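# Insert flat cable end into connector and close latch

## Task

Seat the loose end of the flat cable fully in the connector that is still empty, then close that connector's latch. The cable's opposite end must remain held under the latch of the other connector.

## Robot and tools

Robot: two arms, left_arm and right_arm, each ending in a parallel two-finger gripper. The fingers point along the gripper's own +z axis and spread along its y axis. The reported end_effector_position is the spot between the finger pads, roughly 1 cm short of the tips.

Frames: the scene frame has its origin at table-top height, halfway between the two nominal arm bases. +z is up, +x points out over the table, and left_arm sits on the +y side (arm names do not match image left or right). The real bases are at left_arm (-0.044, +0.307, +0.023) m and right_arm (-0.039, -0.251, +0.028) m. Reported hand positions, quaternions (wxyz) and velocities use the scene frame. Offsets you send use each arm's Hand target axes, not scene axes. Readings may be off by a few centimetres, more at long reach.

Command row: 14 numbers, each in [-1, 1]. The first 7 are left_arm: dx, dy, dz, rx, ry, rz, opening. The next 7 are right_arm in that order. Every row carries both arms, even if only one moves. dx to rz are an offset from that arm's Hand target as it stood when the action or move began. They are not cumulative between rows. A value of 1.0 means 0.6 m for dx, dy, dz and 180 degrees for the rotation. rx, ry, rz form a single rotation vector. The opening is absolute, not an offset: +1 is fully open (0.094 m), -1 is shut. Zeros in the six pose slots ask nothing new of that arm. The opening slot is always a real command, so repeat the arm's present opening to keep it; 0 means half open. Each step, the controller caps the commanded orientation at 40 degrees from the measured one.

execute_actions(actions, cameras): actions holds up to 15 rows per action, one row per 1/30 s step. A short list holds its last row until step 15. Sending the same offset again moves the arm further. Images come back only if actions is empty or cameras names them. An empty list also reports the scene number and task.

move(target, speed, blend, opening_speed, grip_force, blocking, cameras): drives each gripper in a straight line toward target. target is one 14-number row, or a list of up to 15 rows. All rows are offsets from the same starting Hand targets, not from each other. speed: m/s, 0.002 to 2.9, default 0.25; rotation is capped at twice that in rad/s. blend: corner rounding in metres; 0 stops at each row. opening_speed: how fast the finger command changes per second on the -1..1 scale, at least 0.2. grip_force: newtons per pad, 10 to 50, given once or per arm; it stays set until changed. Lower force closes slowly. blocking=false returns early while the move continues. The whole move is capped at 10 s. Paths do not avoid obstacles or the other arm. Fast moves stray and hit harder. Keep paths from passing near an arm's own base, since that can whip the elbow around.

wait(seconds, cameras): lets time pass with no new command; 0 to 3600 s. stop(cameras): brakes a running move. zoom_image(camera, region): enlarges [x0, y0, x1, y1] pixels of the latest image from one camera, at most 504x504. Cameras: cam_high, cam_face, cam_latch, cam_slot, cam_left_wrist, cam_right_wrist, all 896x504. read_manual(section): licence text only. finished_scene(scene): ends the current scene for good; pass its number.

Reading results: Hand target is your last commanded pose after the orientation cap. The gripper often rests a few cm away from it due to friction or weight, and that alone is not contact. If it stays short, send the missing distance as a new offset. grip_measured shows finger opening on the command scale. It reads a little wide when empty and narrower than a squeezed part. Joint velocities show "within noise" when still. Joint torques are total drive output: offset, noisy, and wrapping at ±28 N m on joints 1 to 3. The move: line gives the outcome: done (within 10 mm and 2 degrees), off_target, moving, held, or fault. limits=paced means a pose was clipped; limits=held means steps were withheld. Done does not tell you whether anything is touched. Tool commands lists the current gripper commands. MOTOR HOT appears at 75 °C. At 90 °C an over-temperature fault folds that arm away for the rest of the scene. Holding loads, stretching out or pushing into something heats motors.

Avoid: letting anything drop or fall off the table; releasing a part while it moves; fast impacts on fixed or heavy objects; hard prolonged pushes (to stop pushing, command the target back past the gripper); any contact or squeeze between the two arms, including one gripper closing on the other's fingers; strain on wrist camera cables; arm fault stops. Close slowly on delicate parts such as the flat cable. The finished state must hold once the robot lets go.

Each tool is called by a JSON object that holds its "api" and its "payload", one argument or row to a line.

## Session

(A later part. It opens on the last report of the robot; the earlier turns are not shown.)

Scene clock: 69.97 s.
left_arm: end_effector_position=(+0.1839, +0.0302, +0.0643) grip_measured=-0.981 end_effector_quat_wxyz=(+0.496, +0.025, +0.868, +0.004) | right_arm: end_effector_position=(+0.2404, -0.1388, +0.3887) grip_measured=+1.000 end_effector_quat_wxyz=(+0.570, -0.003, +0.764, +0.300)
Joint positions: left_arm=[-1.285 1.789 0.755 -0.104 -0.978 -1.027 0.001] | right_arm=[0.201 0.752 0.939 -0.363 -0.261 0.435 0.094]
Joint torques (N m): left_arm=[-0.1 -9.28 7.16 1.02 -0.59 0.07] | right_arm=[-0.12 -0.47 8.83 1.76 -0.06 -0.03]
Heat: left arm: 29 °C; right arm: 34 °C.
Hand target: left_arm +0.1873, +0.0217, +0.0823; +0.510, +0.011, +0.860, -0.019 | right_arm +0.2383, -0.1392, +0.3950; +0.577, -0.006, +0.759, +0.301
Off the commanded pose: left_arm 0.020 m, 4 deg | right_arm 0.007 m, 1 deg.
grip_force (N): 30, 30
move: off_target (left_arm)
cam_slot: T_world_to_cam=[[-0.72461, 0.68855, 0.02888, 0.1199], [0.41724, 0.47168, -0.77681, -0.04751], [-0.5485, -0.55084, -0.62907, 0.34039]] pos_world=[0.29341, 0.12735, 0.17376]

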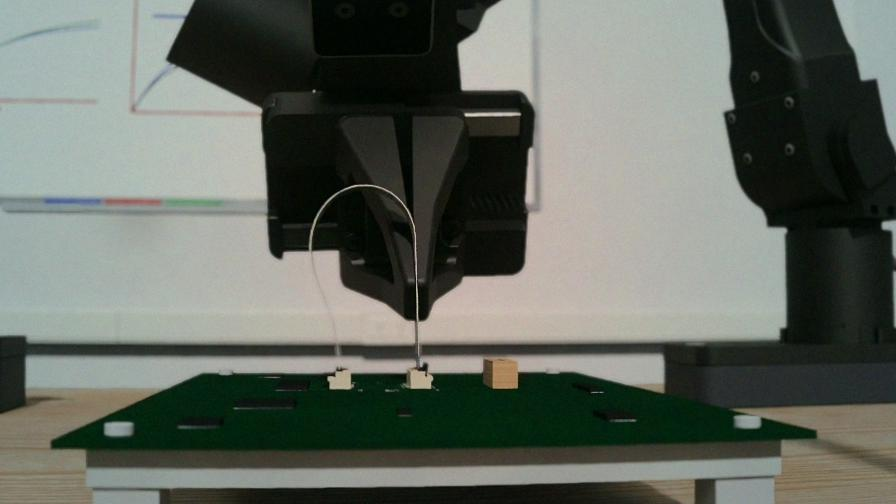

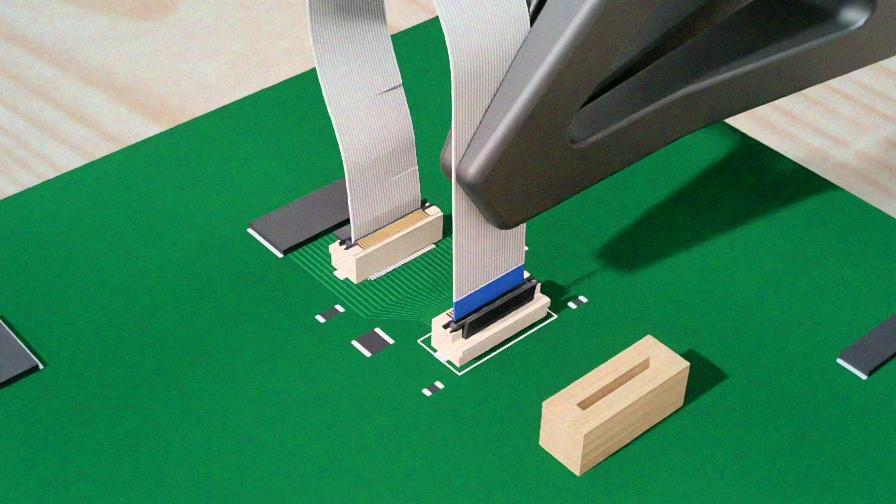

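{"api": "move", "payload": {
  "target": [
    [0,0,0,0,0,0.0038,-1,0,0,0,0,0,0,1],
    [0.0265,0.0072,0.0122,-0.0085,0.0053,0.0191,-1,0,0,0,0,0,0,1]
  ],
  "speed": 0.03,
  "cameras": ["cam_latch","cam_slot"]
}}

{"api": "zoom_image", "payload": {
  "camera": "cam_slot",
  "region": [420, 220, 580, 380]
}}

{"api": "zoom_image", "payload": {
  "camera": "cam_latch",
  "region": [380, 310, 460, 400]
}}

Scene clock: 73.83 s.
left_arm: end_effector_position=(+0.1839, +0.0307, +0.0613) grip_measured=-0.981 end_effector_quat_wxyz=(+0.496, +0.032, +0.868, +0.010) | right_arm: end_effector_position=(+0.2404, -0.1388, +0.3887) grip_measured=+1.000 end_effector_quat_wxyz=(+0.570, -0.003, +0.764, +0.300)
Joint positions: left_arm=[-1.285 1.8 0.755 -0.101 -0.979 -1.014 0.001] | right_arm=[0.201 0.752 0.939 -0.363 -0.261 0.435 0.094]
Joint torques (N m): left_arm=[-0.08 -5.79 7.16 0.95 -0.57 0.06] | right_arm=[-0.12 -0.49 8.81 1.76 -0.06 -0.03]
Heat: left arm: 29 °C; right arm: 34 °C.
Hand target: left_arm +0.1862, +0.0256, +0.0647; +0.503, +0.030, +0.864, +0.008 | right_arm +0.2383, -0.1392, +0.3950; +0.577, -0.006, +0.759, +0.301
Off the commanded pose: left_arm 0.006 m, 1 deg | right_arm 0.007 m, 1 deg.
grip_force (N): 30, 30
move: done
cam_slot: T_world_to_cam=[[-0.72461, 0.68855, 0.02888, 0.1199], [0.41724, 0.47168, -0.77681, -0.04751], [-0.5485, -0.55084, -0.62907, 0.34039]] pos_world=[0.29341, 0.12735, 0.17376]

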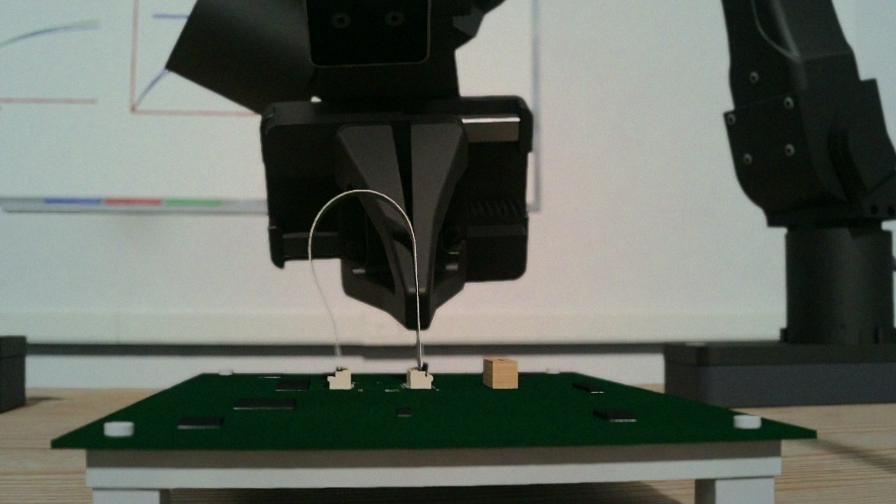

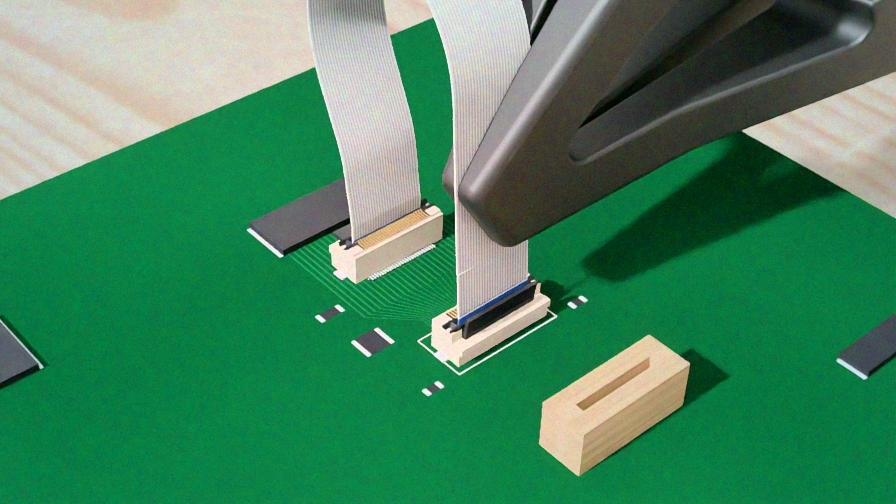

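Scaled by 3.150 from the camera's image (finer frame: 1280x720).

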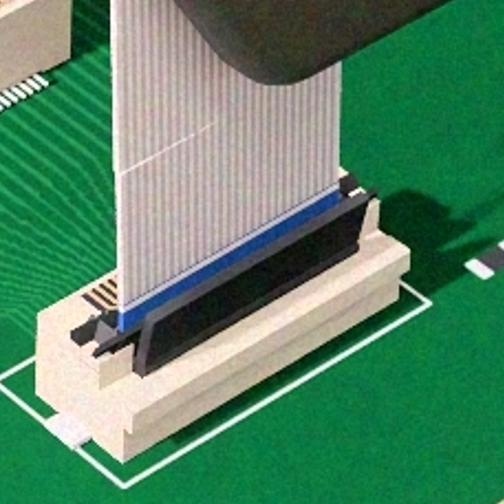

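Scaled by 5.600 from the camera's image (finer frame: 1280x720).

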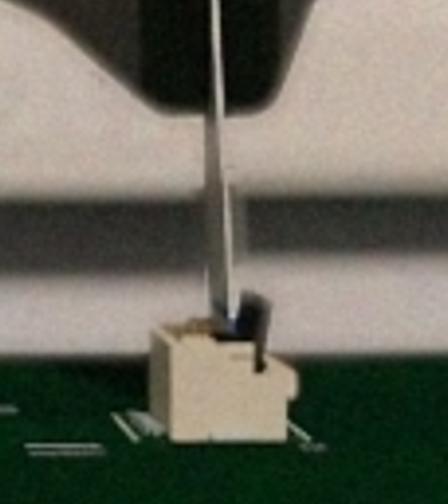

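{"api": "move", "payload": {
  "target": [0.0045,0.001,0.0022,-0.0015,0.0009,0.0027,-1,0,0,0,0,0,0,1],
  "speed": 0.03,
  "cameras": ["cam_latch","cam_slot"]
}}

{"api": "zoom_image", "payload": {
  "camera": "cam_slot",
  "region": [435, 290, 495, 350]
}}

{"api": "zoom_image", "payload": {
  "camera": "cam_latch",
  "region": [380, 310, 460, 400]
}}

Scene clock: 75.23 s.
left_arm: end_effector_position=(+0.1840, +0.0310, +0.0597) grip_measured=-0.981 end_effector_quat_wxyz=(+0.496, +0.033, +0.868, +0.013) | right_arm: end_effector_position=(+0.2404, -0.1388, +0.3887) grip_measured=+1.000 end_effector_quat_wxyz=(+0.570, -0.003, +0.764, +0.300)
Joint positions: left_arm=[-1.285 1.807 0.755 -0.099 -0.981 -1.014 0.001] | right_arm=[0.201 0.752 0.939 -0.363 -0.261 0.435 0.094]
Joint torques (N m): left_arm=[-0.09 -5.6 7.2 0.94 -0.56 0.04] | right_arm=[-0.12 -0.51 8.77 1.77 -0.04 -0.03]
Heat: left arm: 29 °C; right arm: 34 °C.
Hand target: left_arm +0.1861, +0.0264, +0.0618; +0.502, +0.032, +0.864, +0.012 | right_arm +0.2383, -0.1392, +0.3950; +0.577, -0.006, +0.759, +0.301
Off the commanded pose: left_arm 0.005 m, 1 deg | right_arm 0.007 m, 1 deg.
grip_force (N): 30, 30
move: done
cam_slot: T_world_to_cam=[[-0.72461, 0.68855, 0.02888, 0.1199], [0.41724, 0.47168, -0.77681, -0.04751], [-0.5485, -0.55084, -0.62907, 0.34039]] pos_world=[0.29341, 0.12735, 0.17376]

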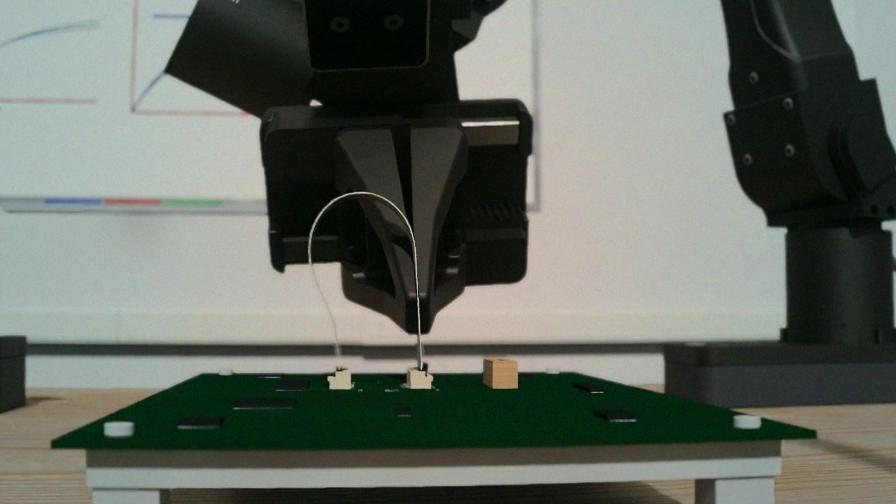

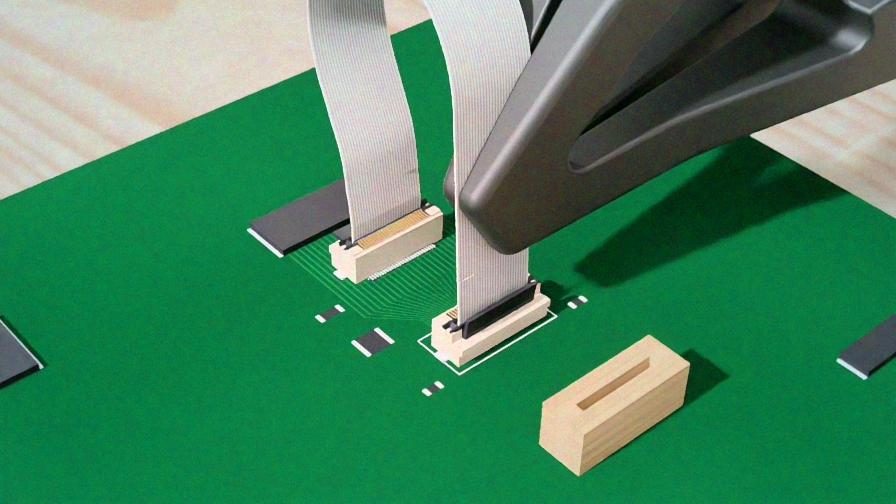

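Scaled by 8.400 from the camera's image (finer frame: 1280x720).

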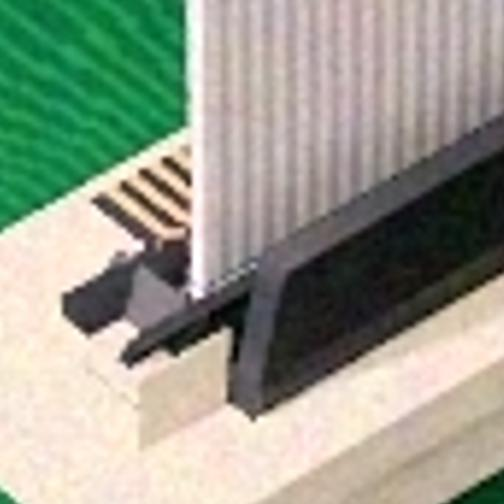

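Scaled by 5.600 from the camera's image (finer frame: 1280x720).

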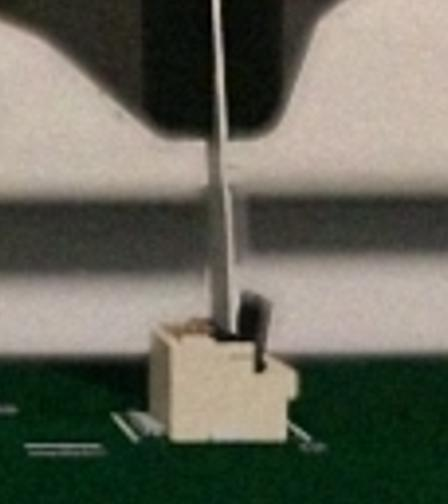

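{"api": "move", "payload": {
  "target": [
    [0.0018,0.0004,0.0009,-0.0006,0.0004,0.0011,-1,0,0,0,0,0,0,1],
    [0.0018,0.0004,0.0009,-0.0006,0.0004,0.0011,-0.872,0,0,0,0,0,0,1],
    [0.0018,0.0004,0.0009,-0.0006,0.0004,-0.019,-0.872,0,0,0,0,0,0,1]
  ],
  "speed": 0.03,
  "opening_speed": 0.3,
  "cameras": ["cam_latch","cam_slot"]
}}

{"api": "zoom_image", "payload": {
  "camera": "cam_slot",
  "region": [420, 220, 580, 380]
}}

{"api": "zoom_image", "payload": {
  "camera": "cam_latch",
  "region": [380, 310, 460, 400]
}}

Scene clock: 80.00 s.
left_arm: end_effector_position=(+0.1838, +0.0315, +0.0573) grip_measured=-0.875 end_effector_quat_wxyz=(+0.495, +0.016, +0.869, +0.004) | right_arm: end_effector_position=(+0.2404, -0.1388, +0.3887) grip_measured=+1.000 end_effector_quat_wxyz=(+0.570, -0.003, +0.764, +0.300)
Joint positions: left_arm=[-1.285 1.814 0.755 -0.099 -0.98 -1.059 0.006] | right_arm=[0.201 0.752 0.939 -0.363 -0.261 0.435 0.094]
Joint torques (N m): left_arm=[-0.08 -5.91 7.1 0.93 -0.56 -0.12] | right_arm=[-0.13 -0.49 8.8 1.76 -0.05 -0.03]
Heat: left arm: 29 °C; right arm: 34 °C.
Hand target: left_arm +0.1860, +0.0267, +0.0605; +0.501, +0.006, +0.865, -0.002 | right_arm +0.2383, -0.1392, +0.3950; +0.577, -0.006, +0.759, +0.301
Off the commanded pose: left_arm 0.006 m, 2 deg | right_arm 0.007 m, 1 deg.
grip_force (N): 30, 30
move: done
cam_slot: T_world_to_cam=[[-0.72461, 0.68855, 0.02888, 0.1199], [0.41724, 0.47168, -0.77681, -0.04751], [-0.5485, -0.55084, -0.62907, 0.34039]] pos_world=[0.29341, 0.12735, 0.17376]

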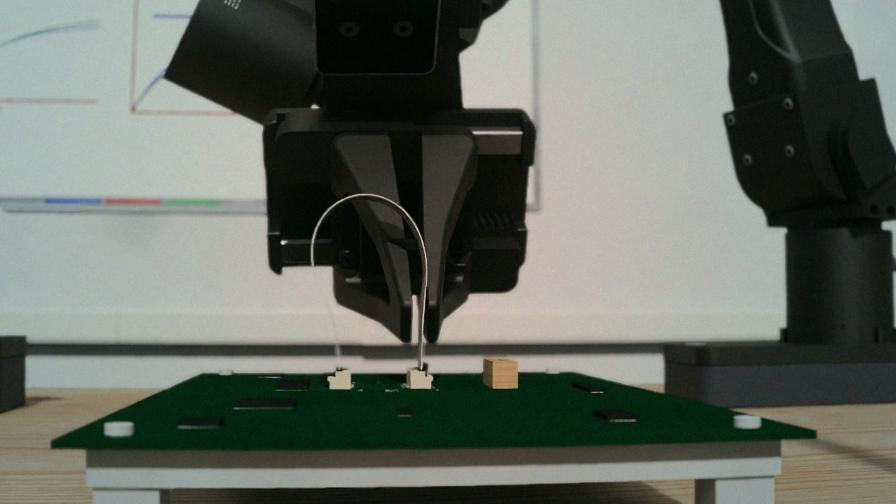

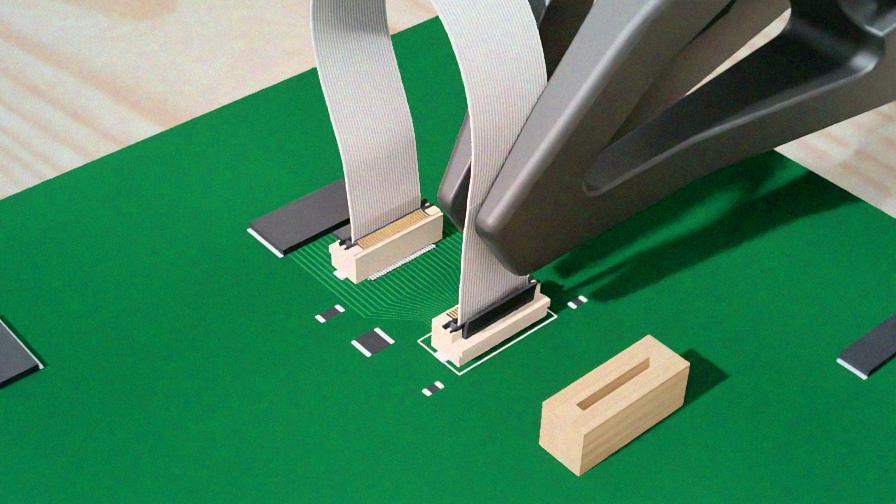

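Scaled by 3.150 from the camera's image (finer frame: 1280x720).

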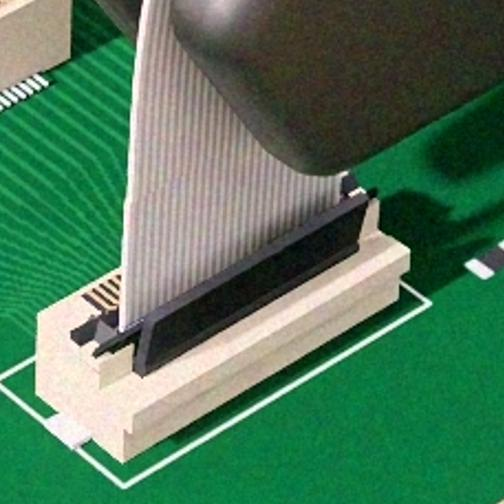

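Scaled by 5.600 from the camera's image (finer frame: 1280x720).

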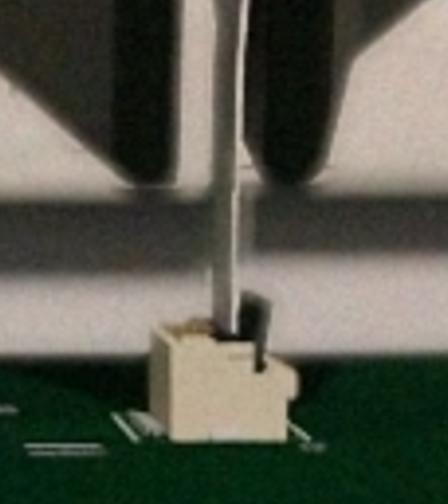

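{"api": "move", "payload": {
  "target": [
    [-0.002,-0.0037,0,0.0023,-0.0013,-0.004,-0.872,0,0,0,0,0,0,1],
    [0.0065,-0.0043,0.005,0.0008,-0.0004,-0.0013,-0.872,0,0,0,0,0,0,1]
  ],
  "speed": 0.04,
  "cameras": ["cam_latch"]
}}

{"api": "zoom_image", "payload": {
  "camera": "cam_latch",
  "region": [380, 310, 460, 400]
}}

Scene clock: 83.27 s.
left_arm: end_effector_position=(+0.1839, +0.0307, +0.0514) grip_measured=-0.875 end_effector_quat_wxyz=(+0.494, +0.016, +0.869, +0.006) | right_arm: end_effector_position=(+0.2404, -0.1388, +0.3887) grip_measured=+1.000 end_effector_quat_wxyz=(+0.570, -0.003, +0.764, +0.300)
Joint positions: left_arm=[-1.285 1.837 0.755 -0.081 -0.979 -1.06 0.006] | right_arm=[0.201 0.752 0.939 -0.363 -0.261 0.435 0.094]
Joint torques (N m): left_arm=[-0.13 -6.02 7.13 1 -0.57 -0.12] | right_arm=[-0.12 -0.51 8.8 1.76 -0.07 -0.03]
Heat: left arm: 29 °C; right arm: 34 °C.
Hand target: left_arm +0.1866, +0.0241, +0.0556; +0.502, +0.005, +0.865, -0.004 | right_arm +0.2383, -0.1392, +0.3950; +0.577, -0.006, +0.759, +0.301
Off the commanded pose: left_arm 0.008 m, 2 deg | right_arm 0.007 m, 1 deg.
grip_force (N): 30, 30
move: done

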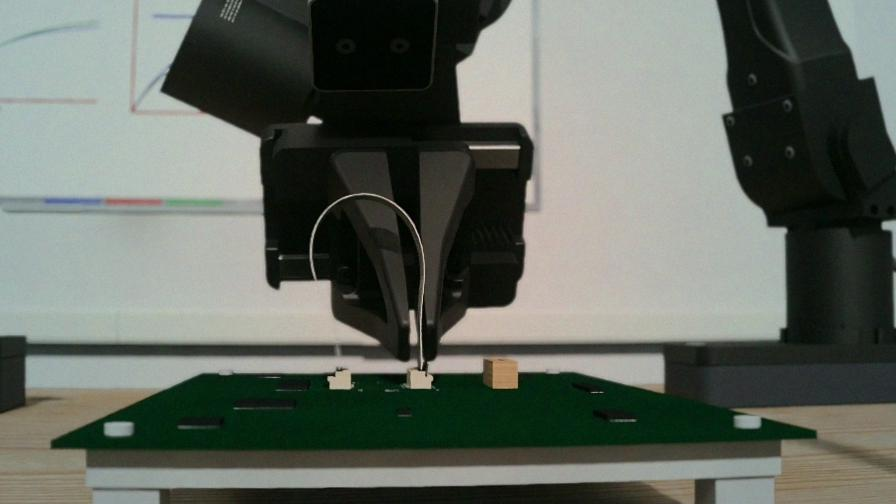

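Scaled by 5.600 from the camera's image (finer frame: 1280x720).

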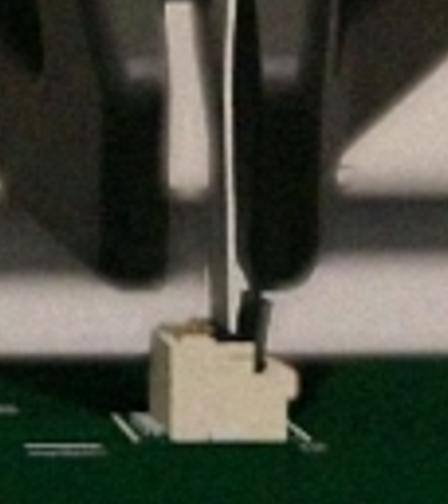

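{"api": "move", "payload": {
  "target": [
    [-0.001,-0.0018,0,0.0011,-0.0006,-0.002,-0.872,0,0,0,0,0,0,1],
    [0.009,0.0007,0.005,-0.0022,0.0012,0.0039,-0.872,0,0,0,0,0,0,1],
    [0.0162,0.0145,0.0048,-0.0106,0.0058,0.0185,-0.872,0,0,0,0,0,0,1]
  ],
  "speed": 0.03,
  "cameras": ["cam_latch","cam_slot"]
}}

{"api": "zoom_image", "payload": {
  "camera": "cam_latch",
  "region": [380, 310, 460, 400]
}}

{"api": "zoom_image", "payload": {
  "camera": "cam_slot",
  "region": [420, 270, 520, 370]
}}

Scene clock: 87.93 s.
left_arm: end_effector_position=(+0.1848, +0.0331, +0.0491) grip_measured=-0.874 end_effector_quat_wxyz=(+0.498, +0.018, +0.867, +0.015) | right_arm: end_effector_position=(+0.2404, -0.1388, +0.3887) grip_measured=+1.000 end_effector_quat_wxyz=(+0.570, -0.003, +0.764, +0.300)
Joint positions: left_arm=[-1.285 1.852 0.755 -0.08 -0.994 -1.061 0.006] | right_arm=[0.201 0.752 0.939 -0.363 -0.261 0.435 0.094]
Joint torques (N m): left_arm=[-0.08 -5.55 7.1 0.51 -0.43 -0.09] | right_arm=[-0.09 -0.5 8.77 1.76 -0.05 -0.02]
Heat: left arm: 29 °C; right arm: 34 °C.
Hand target: left_arm +0.1844, +0.0328, +0.0458; +0.494, +0.022, +0.869, +0.024 | right_arm +0.2383, -0.1392, +0.3950; +0.577, -0.006, +0.759, +0.301
Off the commanded pose: left_arm 0.003 m, 1 deg | right_arm 0.007 m, 1 deg.
grip_force (N): 30, 30
move: done
cam_slot: T_world_to_cam=[[-0.72461, 0.68855, 0.02888, 0.1199], [0.41724, 0.47168, -0.77681, -0.04751], [-0.5485, -0.55084, -0.62907, 0.34039]] pos_world=[0.29341, 0.12735, 0.17376]

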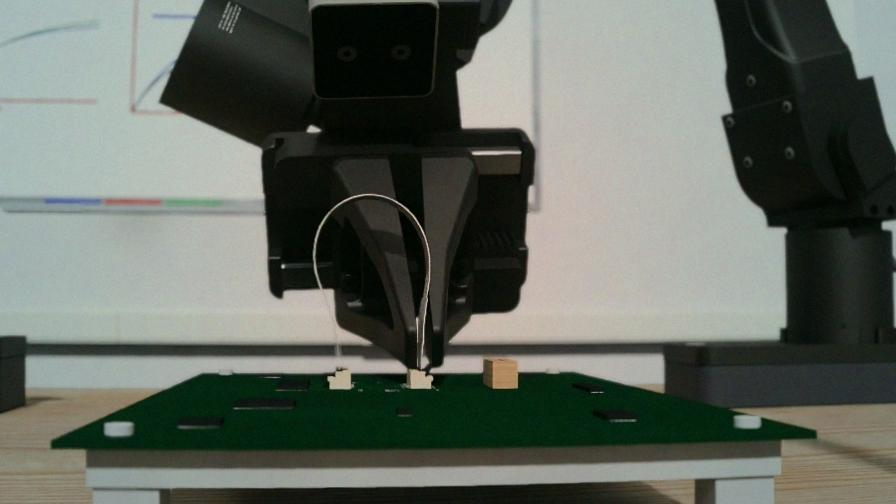

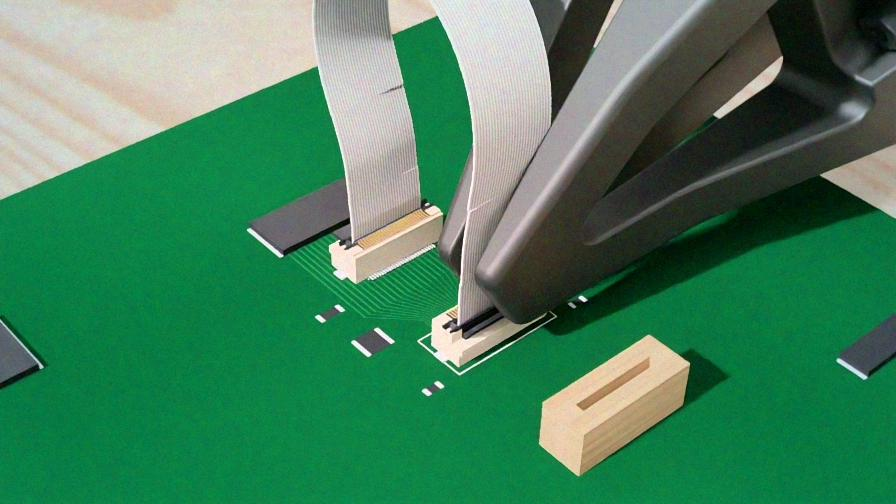

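Scaled by 5.600 from the camera's image (finer frame: 1280x720).

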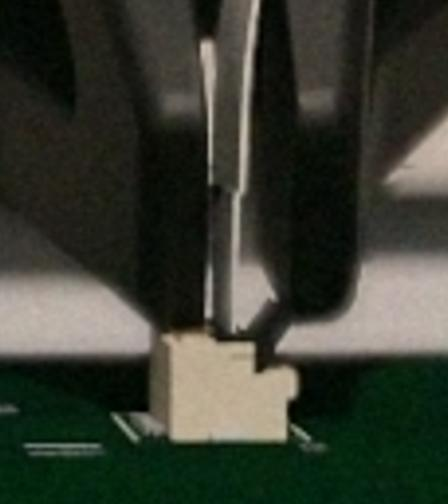

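Scaled by 5.040 from the camera's image (finer frame: 1280x720).

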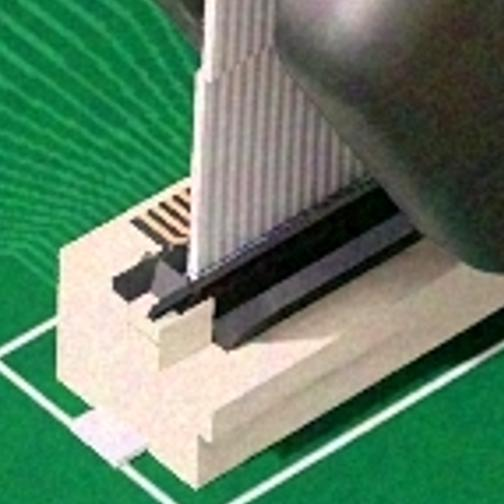

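{"api": "move", "payload": {
  "target": [
    [-0.0247,-0.0045,-0.0128,0.0083,-0.0046,-0.0144,-0.872,0,0,0,0,0,0,1],
    [-0.028,-0.0098,-0.013,0.0117,-0.0064,-0.0394,-0.83,0,0,0,0,0,0,1]
  ],
  "speed": 0.05,
  "opening_speed": 0.5,
  "cameras": ["cam_latch","cam_slot"]
}}

{"api": "zoom_image", "payload": {
  "camera": "cam_latch",
  "region": [380, 310, 460, 400]
}}

{"api": "zoom_image", "payload": {
  "camera": "cam_slot",
  "region": [420, 270, 520, 370]
}}

Scene clock: 94.13 s.
left_arm: end_effector_position=(+0.1837, +0.0333, +0.0489) grip_measured=-0.833 end_effector_quat_wxyz=(+0.494, -0.006, +0.870, +0.000) | right_arm: end_effector_position=(+0.2404, -0.1388, +0.3887) grip_measured=+1.000 end_effector_quat_wxyz=(+0.570, -0.003, +0.764, +0.300)
Joint positions: left_arm=[-1.285 1.845 0.755 -0.091 -0.984 -1.12 0.008] | right_arm=[0.201 0.752 0.939 -0.363 -0.261 0.435 0.094]
Joint torques (N m): left_arm=[-0.1 -9.29 6.8 0.85 -0.53 -0.12] | right_arm=[-0.14 -0.51 8.81 1.76 -0.06 -0.03]
Heat: left arm: 29 °C; right arm: 34 °C.
Hand target: left_arm +0.1862, +0.0257, +0.0637; +0.503, -0.023, +0.864, -0.022 | right_arm +0.2383, -0.1392, +0.3950; +0.577, -0.006, +0.759, +0.301
Off the commanded pose: left_arm 0.017 m, 3 deg | right_arm 0.007 m, 1 deg.
grip_force (N): 30, 30
move: off_target (left_arm); target 2's new opening was sent with left_arm's hand 0.017 m and 3 deg from that target
cam_slot: T_world_to_cam=[[-0.72461, 0.68855, 0.02888, 0.1199], [0.41724, 0.47168, -0.77681, -0.04751], [-0.5485, -0.55084, -0.62907, 0.34039]] pos_world=[0.29341, 0.12735, 0.17376]

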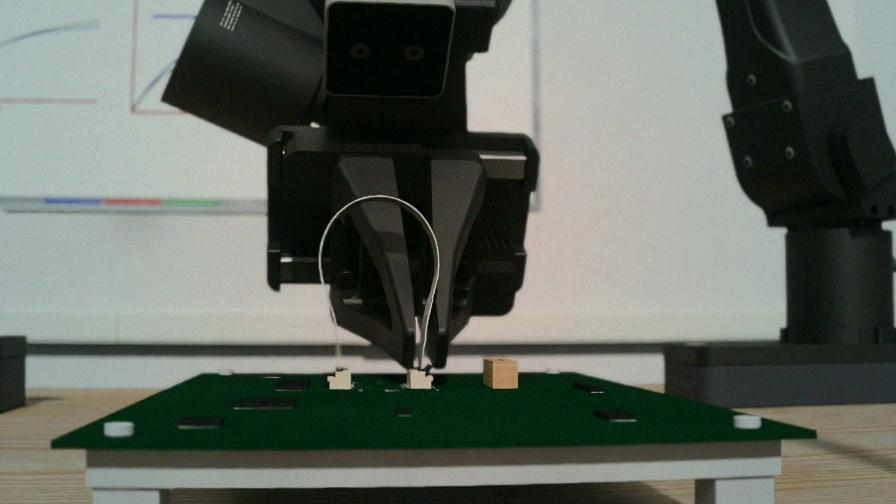

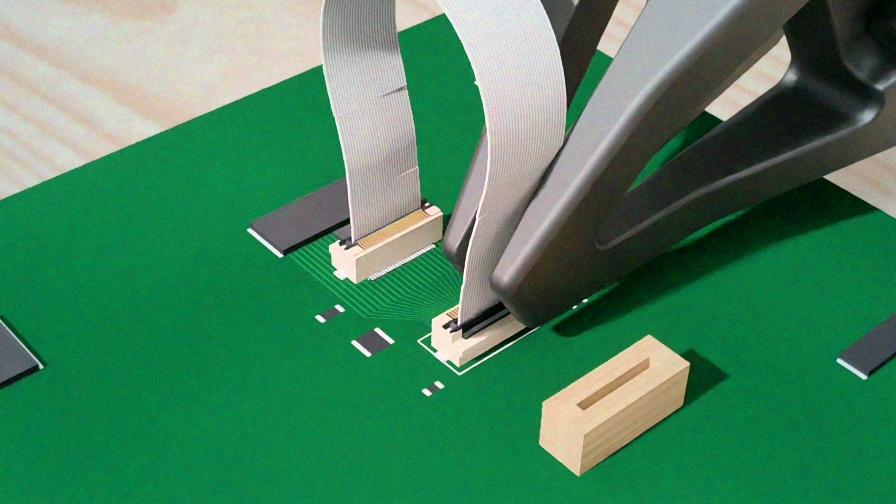

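Scaled by 5.600 from the camera's image (finer frame: 1280x720).

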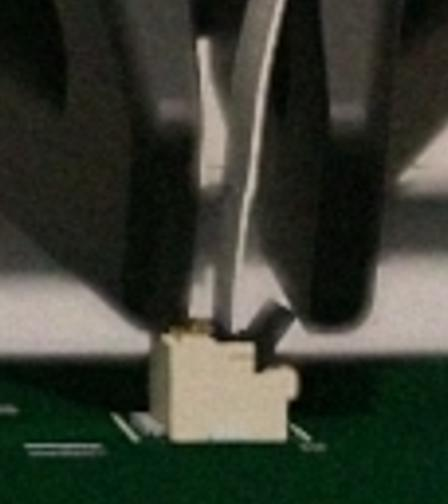

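Scaled by 5.040 from the camera's image (finer frame: 1280x720).

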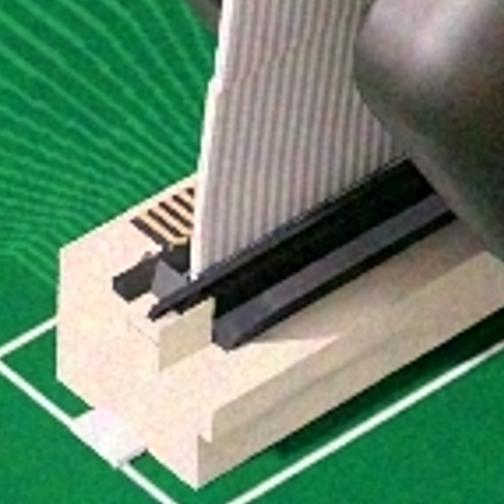

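{"api": "move", "payload": {
  "target": [
    [-0.003,-0.001,-0.0015,0.0011,-0.0005,-0.0019,-0.83,0,0,0,0,0,0,1],
    [-0.0065,-0.0088,-0.0013,0.006,-0.0028,-0.0102,-0.83,0,0,0,0,0,0,1]
  ],
  "speed": 0.05,
  "cameras": ["cam_latch","cam_slot"]
}}

{"api": "zoom_image", "payload": {
  "camera": "cam_latch",
  "region": [380, 310, 460, 400]
}}

{"api": "zoom_image", "payload": {
  "camera": "cam_slot",
  "region": [420, 270, 520, 370]
}}

Scene clock: 96.60 s.
left_arm: end_effector_position=(+0.1842, +0.0300, +0.0508) grip_measured=-0.833 end_effector_quat_wxyz=(+0.494, -0.011, +0.869, -0.011) | right_arm: end_effector_position=(+0.2404, -0.1388, +0.3887) grip_measured=+1.000 end_effector_quat_wxyz=(+0.570, -0.003, +0.764, +0.300)
Joint positions: left_arm=[-1.285 1.841 0.755 -0.074 -0.98 -1.122 0.008] | right_arm=[0.201 0.752 0.939 -0.363 -0.261 0.435 0.094]
Joint torques (N m): left_arm=[-0.14 -9.42 6.8 1.03 -0.58 -0.13] | right_arm=[-0.13 -0.49 8.81 1.75 -0.05 -0.05]
Heat: left arm: 29 °C; right arm: 34 °C.
Hand target: left_arm +0.1876, +0.0208, +0.0679; +0.506, -0.032, +0.861, -0.038 | right_arm +0.2383, -0.1392, +0.3950; +0.577, -0.006, +0.759, +0.301
Off the commanded pose: left_arm 0.020 m, 4 deg | right_arm 0.007 m, 1 deg.
grip_force (N): 30, 30
move: off_target (left_arm)
cam_slot: T_world_to_cam=[[-0.72461, 0.68855, 0.02888, 0.1199], [0.41724, 0.47168, -0.77681, -0.04751], [-0.5485, -0.55084, -0.62907, 0.34039]] pos_world=[0.29341, 0.12735, 0.17376]

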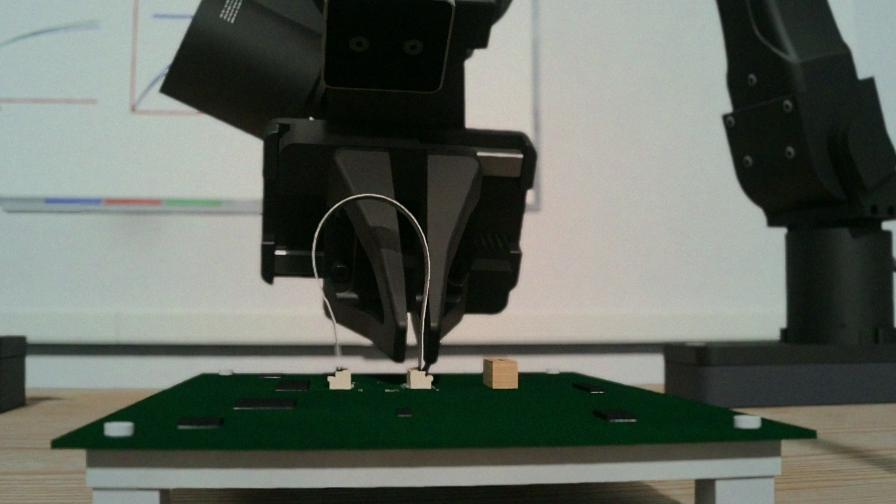

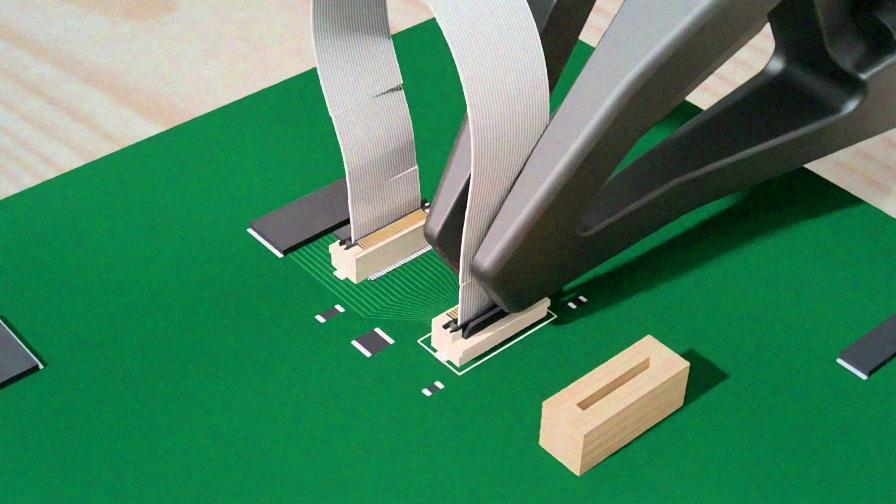

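Scaled by 5.600 from the camera's image (finer frame: 1280x720).

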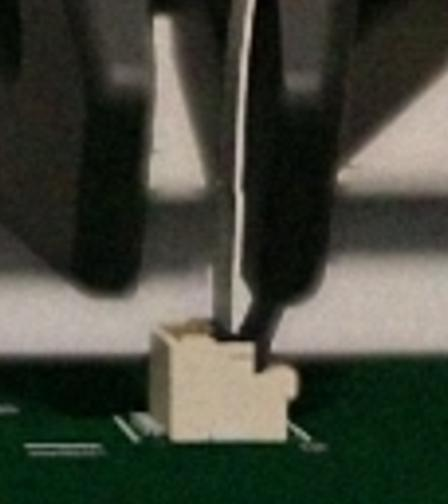

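Scaled by 5.040 from the camera's image (finer frame: 1280x720).

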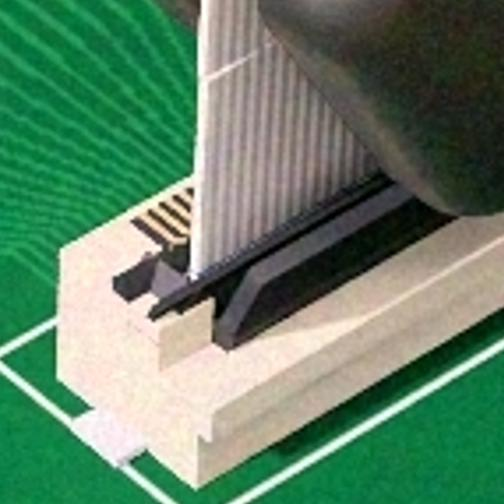

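{"api": "move", "payload": {
  "target": [
    [0.0298,0.0108,0.0147,-0.0105,0.005,0.0179,-0.83,0,0,0,0,0,0,1],
    [0.0395,0.0255,0.0164,-0.0199,0.0094,0.0339,-0.83,0,0,0,0,0,0,1]
  ],
  "speed": 0.03,
  "cameras": ["cam_latch","cam_slot"]
}}

{"api": "zoom_image", "payload": {
  "camera": "cam_latch",
  "region": [380, 310, 460, 400]
}}

{"api": "zoom_image", "payload": {
  "camera": "cam_slot",
  "region": [420, 270, 520, 370]
}}

Scene clock: 100.83 s.
left_arm: end_effector_position=(+0.1856, +0.0328, +0.0474) grip_measured=-0.832 end_effector_quat_wxyz=(+0.501, -0.010, +0.865, +0.000) | right_arm: end_effector_position=(+0.2404, -0.1388, +0.3887) grip_measured=+1.000 end_effector_quat_wxyz=(+0.570, -0.003, +0.764, +0.300)
Joint positions: left_arm=[-1.285 1.863 0.755 -0.068 -1.001 -1.122 0.008] | right_arm=[0.201 0.752 0.939 -0.363 -0.261 0.435 0.094]
Joint torques (N m): left_arm=[-0.05 -5.03 7.13 0.44 -0.38 -0.07] | right_arm=[-0.1 -0.46 8.79 1.75 -0.06 -0.04]
Heat: left arm: 29 °C; right arm: 35 °C.
Hand target: left_arm +0.1844, +0.0334, +0.0410; +0.494, -0.001, +0.870, +0.015 | right_arm +0.2383, -0.1392, +0.3950; +0.577, -0.006, +0.759, +0.301
Off the commanded pose: left_arm 0.007 m, 2 deg | right_arm 0.007 m, 1 deg.
grip_force (N): 30, 30
move: done
cam_slot: T_world_to_cam=[[-0.72461, 0.68855, 0.02888, 0.1199], [0.41724, 0.47168, -0.77681, -0.04751], [-0.5485, -0.55084, -0.62907, 0.34039]] pos_world=[0.29341, 0.12735, 0.17376]

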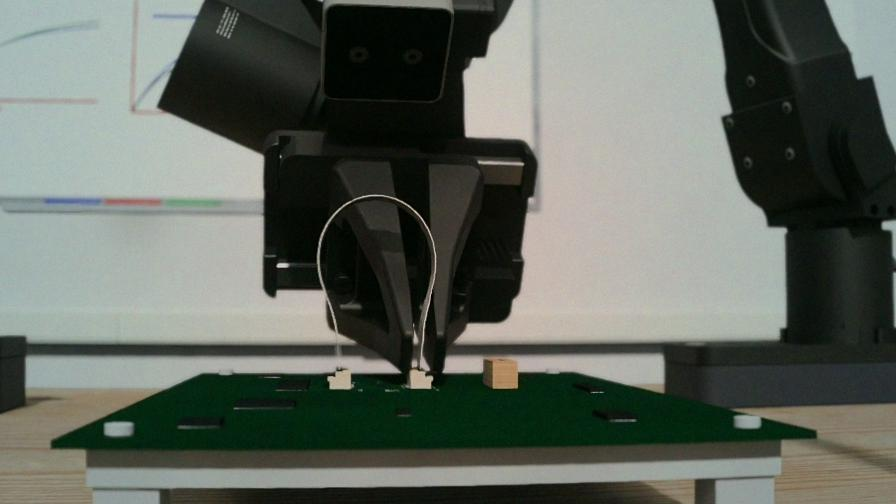

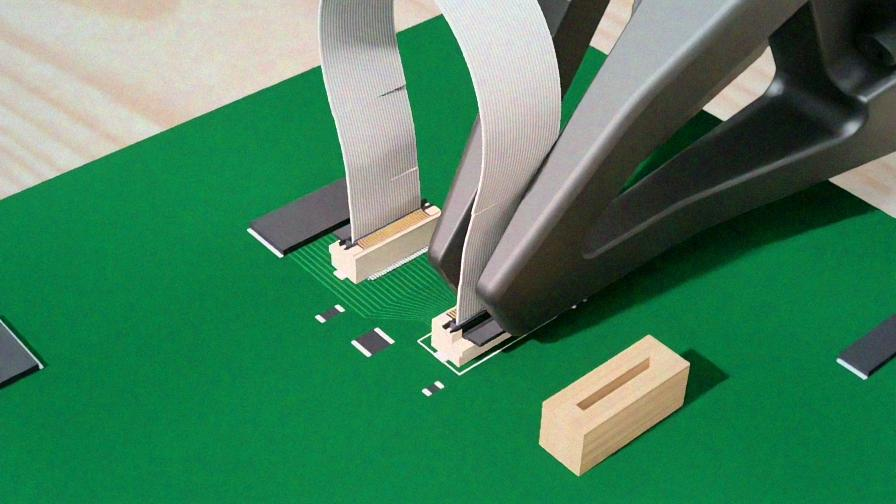

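Scaled by 5.600 from the camera's image (finer frame: 1280x720).

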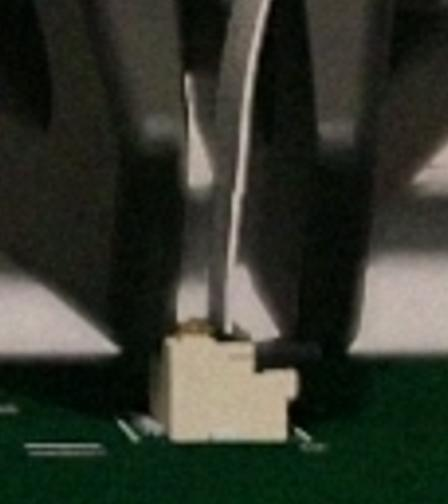

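Scaled by 5.040 from the camera's image (finer frame: 1280x720).

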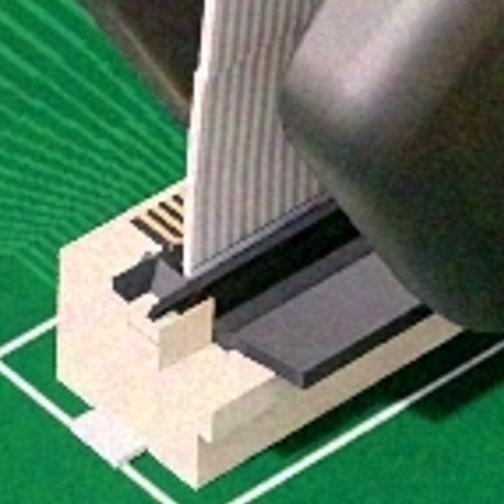

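{"api": "zoom_image", "payload": {
  "camera": "cam_slot",
  "region": [440, 300, 490, 350]
}}

{"api": "zoom_image", "payload": {
  "camera": "cam_latch",
  "region": [400, 345, 440, 395]
}}

Scaled by 10.080 from the camera's image (finer frame: 1280x720).

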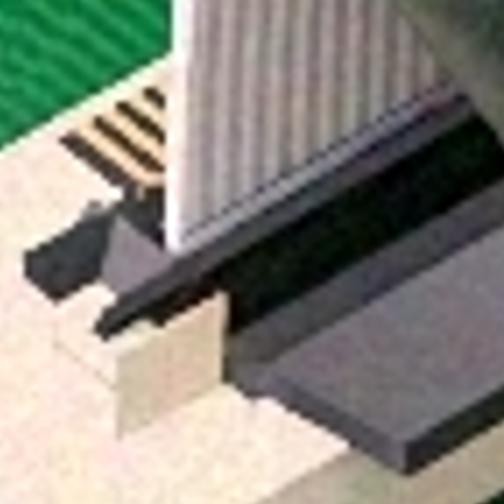

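Scaled by 10.080 from the camera's image (finer frame: 1280x720).

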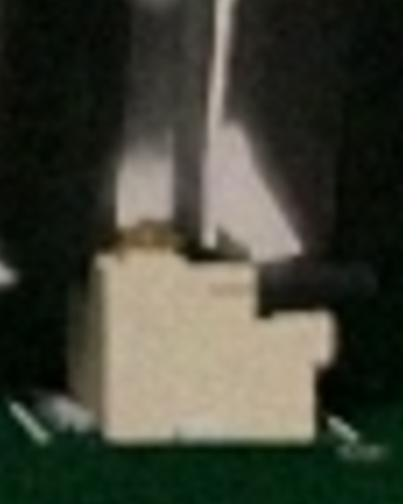

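{"api": "move", "payload": {
  "target": [
    [-0.0235,-0.0052,-0.0129,0.0083,-0.0046,-0.0144,-0.83,0,0,0,0,0,0,1],
    [-0.0263,-0.0104,-0.0131,0.0122,-0.0066,-0.021,-0.745,0,0,0,0,0,0,1]
  ],
  "speed": 0.05,
  "opening_speed": 0.5,
  "cameras": ["cam_latch","cam_slot"]
}}

{"api": "zoom_image", "payload": {
  "camera": "cam_latch",
  "region": [380, 310, 460, 400]
}}

{"api": "zoom_image", "payload": {
  "camera": "cam_slot",
  "region": [420, 270, 520, 370]
}}

Scene clock: 106.63 s.
left_arm: end_effector_position=(+0.1841, +0.0315, +0.0457) grip_measured=-0.748 end_effector_quat_wxyz=(+0.494, -0.008, +0.869, -0.003) | right_arm: end_effector_position=(+0.2404, -0.1388, +0.3887) grip_measured=+1.000 end_effector_quat_wxyz=(+0.570, -0.003, +0.764, +0.300)
Joint positions: left_arm=[-1.285 1.86 0.755 -0.07 -0.983 -1.122 0.012] | right_arm=[0.201 0.752 0.939 -0.363 -0.261 0.435 0.094]
Joint torques (N m): left_arm=[-0.18 -8.92 6.22 0.77 -0.57 -0.1] | right_arm=[-0.08 -0.5 8.8 1.76 -0.05 -0.04]
Heat: left arm: 29 °C; right arm: 35 °C.
Hand target: left_arm +0.1858, +0.0267, +0.0584; +0.503, -0.020, +0.864, -0.018 | right_arm +0.2383, -0.1392, +0.3950; +0.577, -0.006, +0.759, +0.301
Off the commanded pose: left_arm 0.014 m, 2 deg | right_arm 0.007 m, 1 deg.
grip_force (N): 30, 30
move: off_target (left_arm); target 2's new opening was sent with left_arm's hand 0.012 m and 2 deg from that target
cam_slot: T_world_to_cam=[[-0.72461, 0.68855, 0.02888, 0.1199], [0.41724, 0.47168, -0.77681, -0.04751], [-0.5485, -0.55084, -0.62907, 0.34039]] pos_world=[0.29341, 0.12735, 0.17376]

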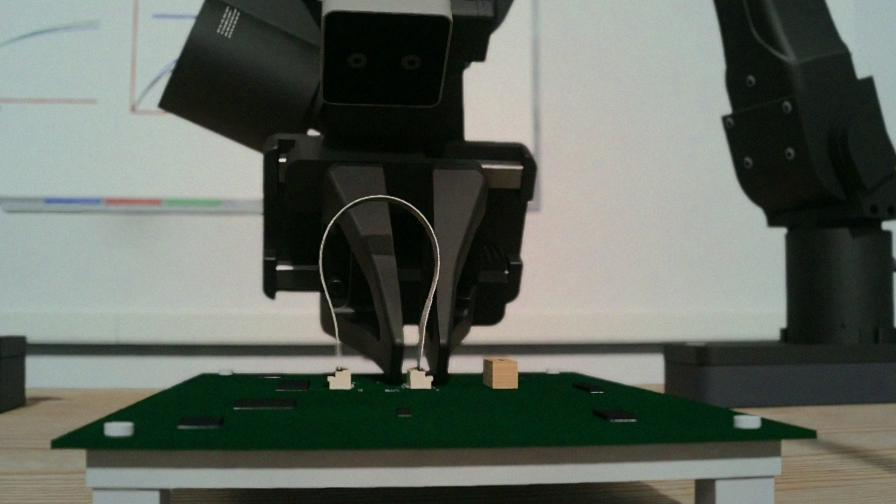

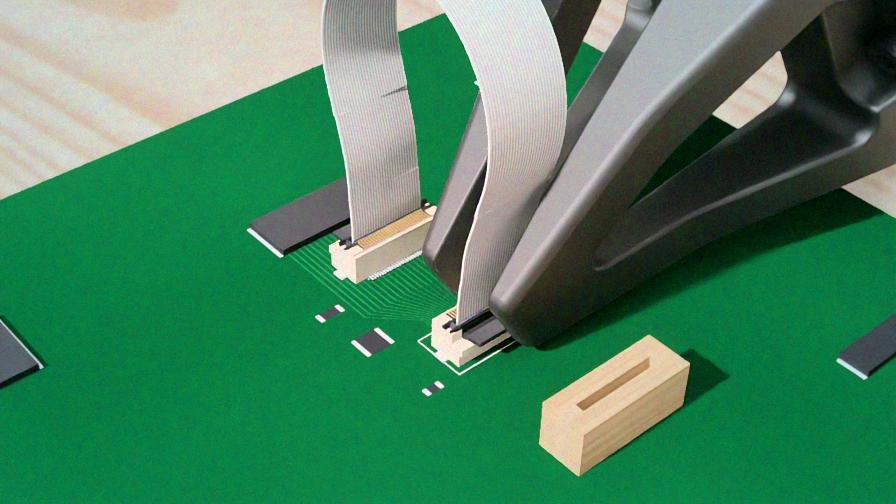

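Scaled by 5.600 from the camera's image (finer frame: 1280x720).

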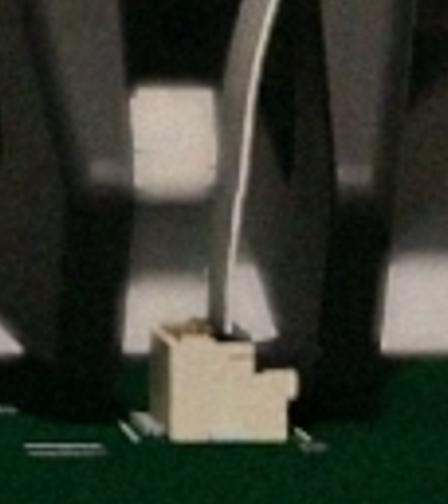

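Scaled by 5.040 from the camera's image (finer frame: 1280x720).

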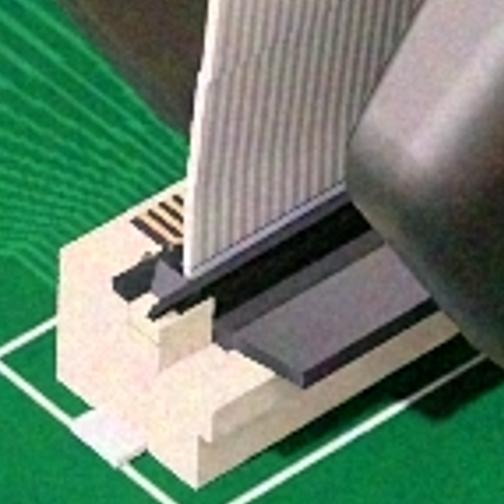

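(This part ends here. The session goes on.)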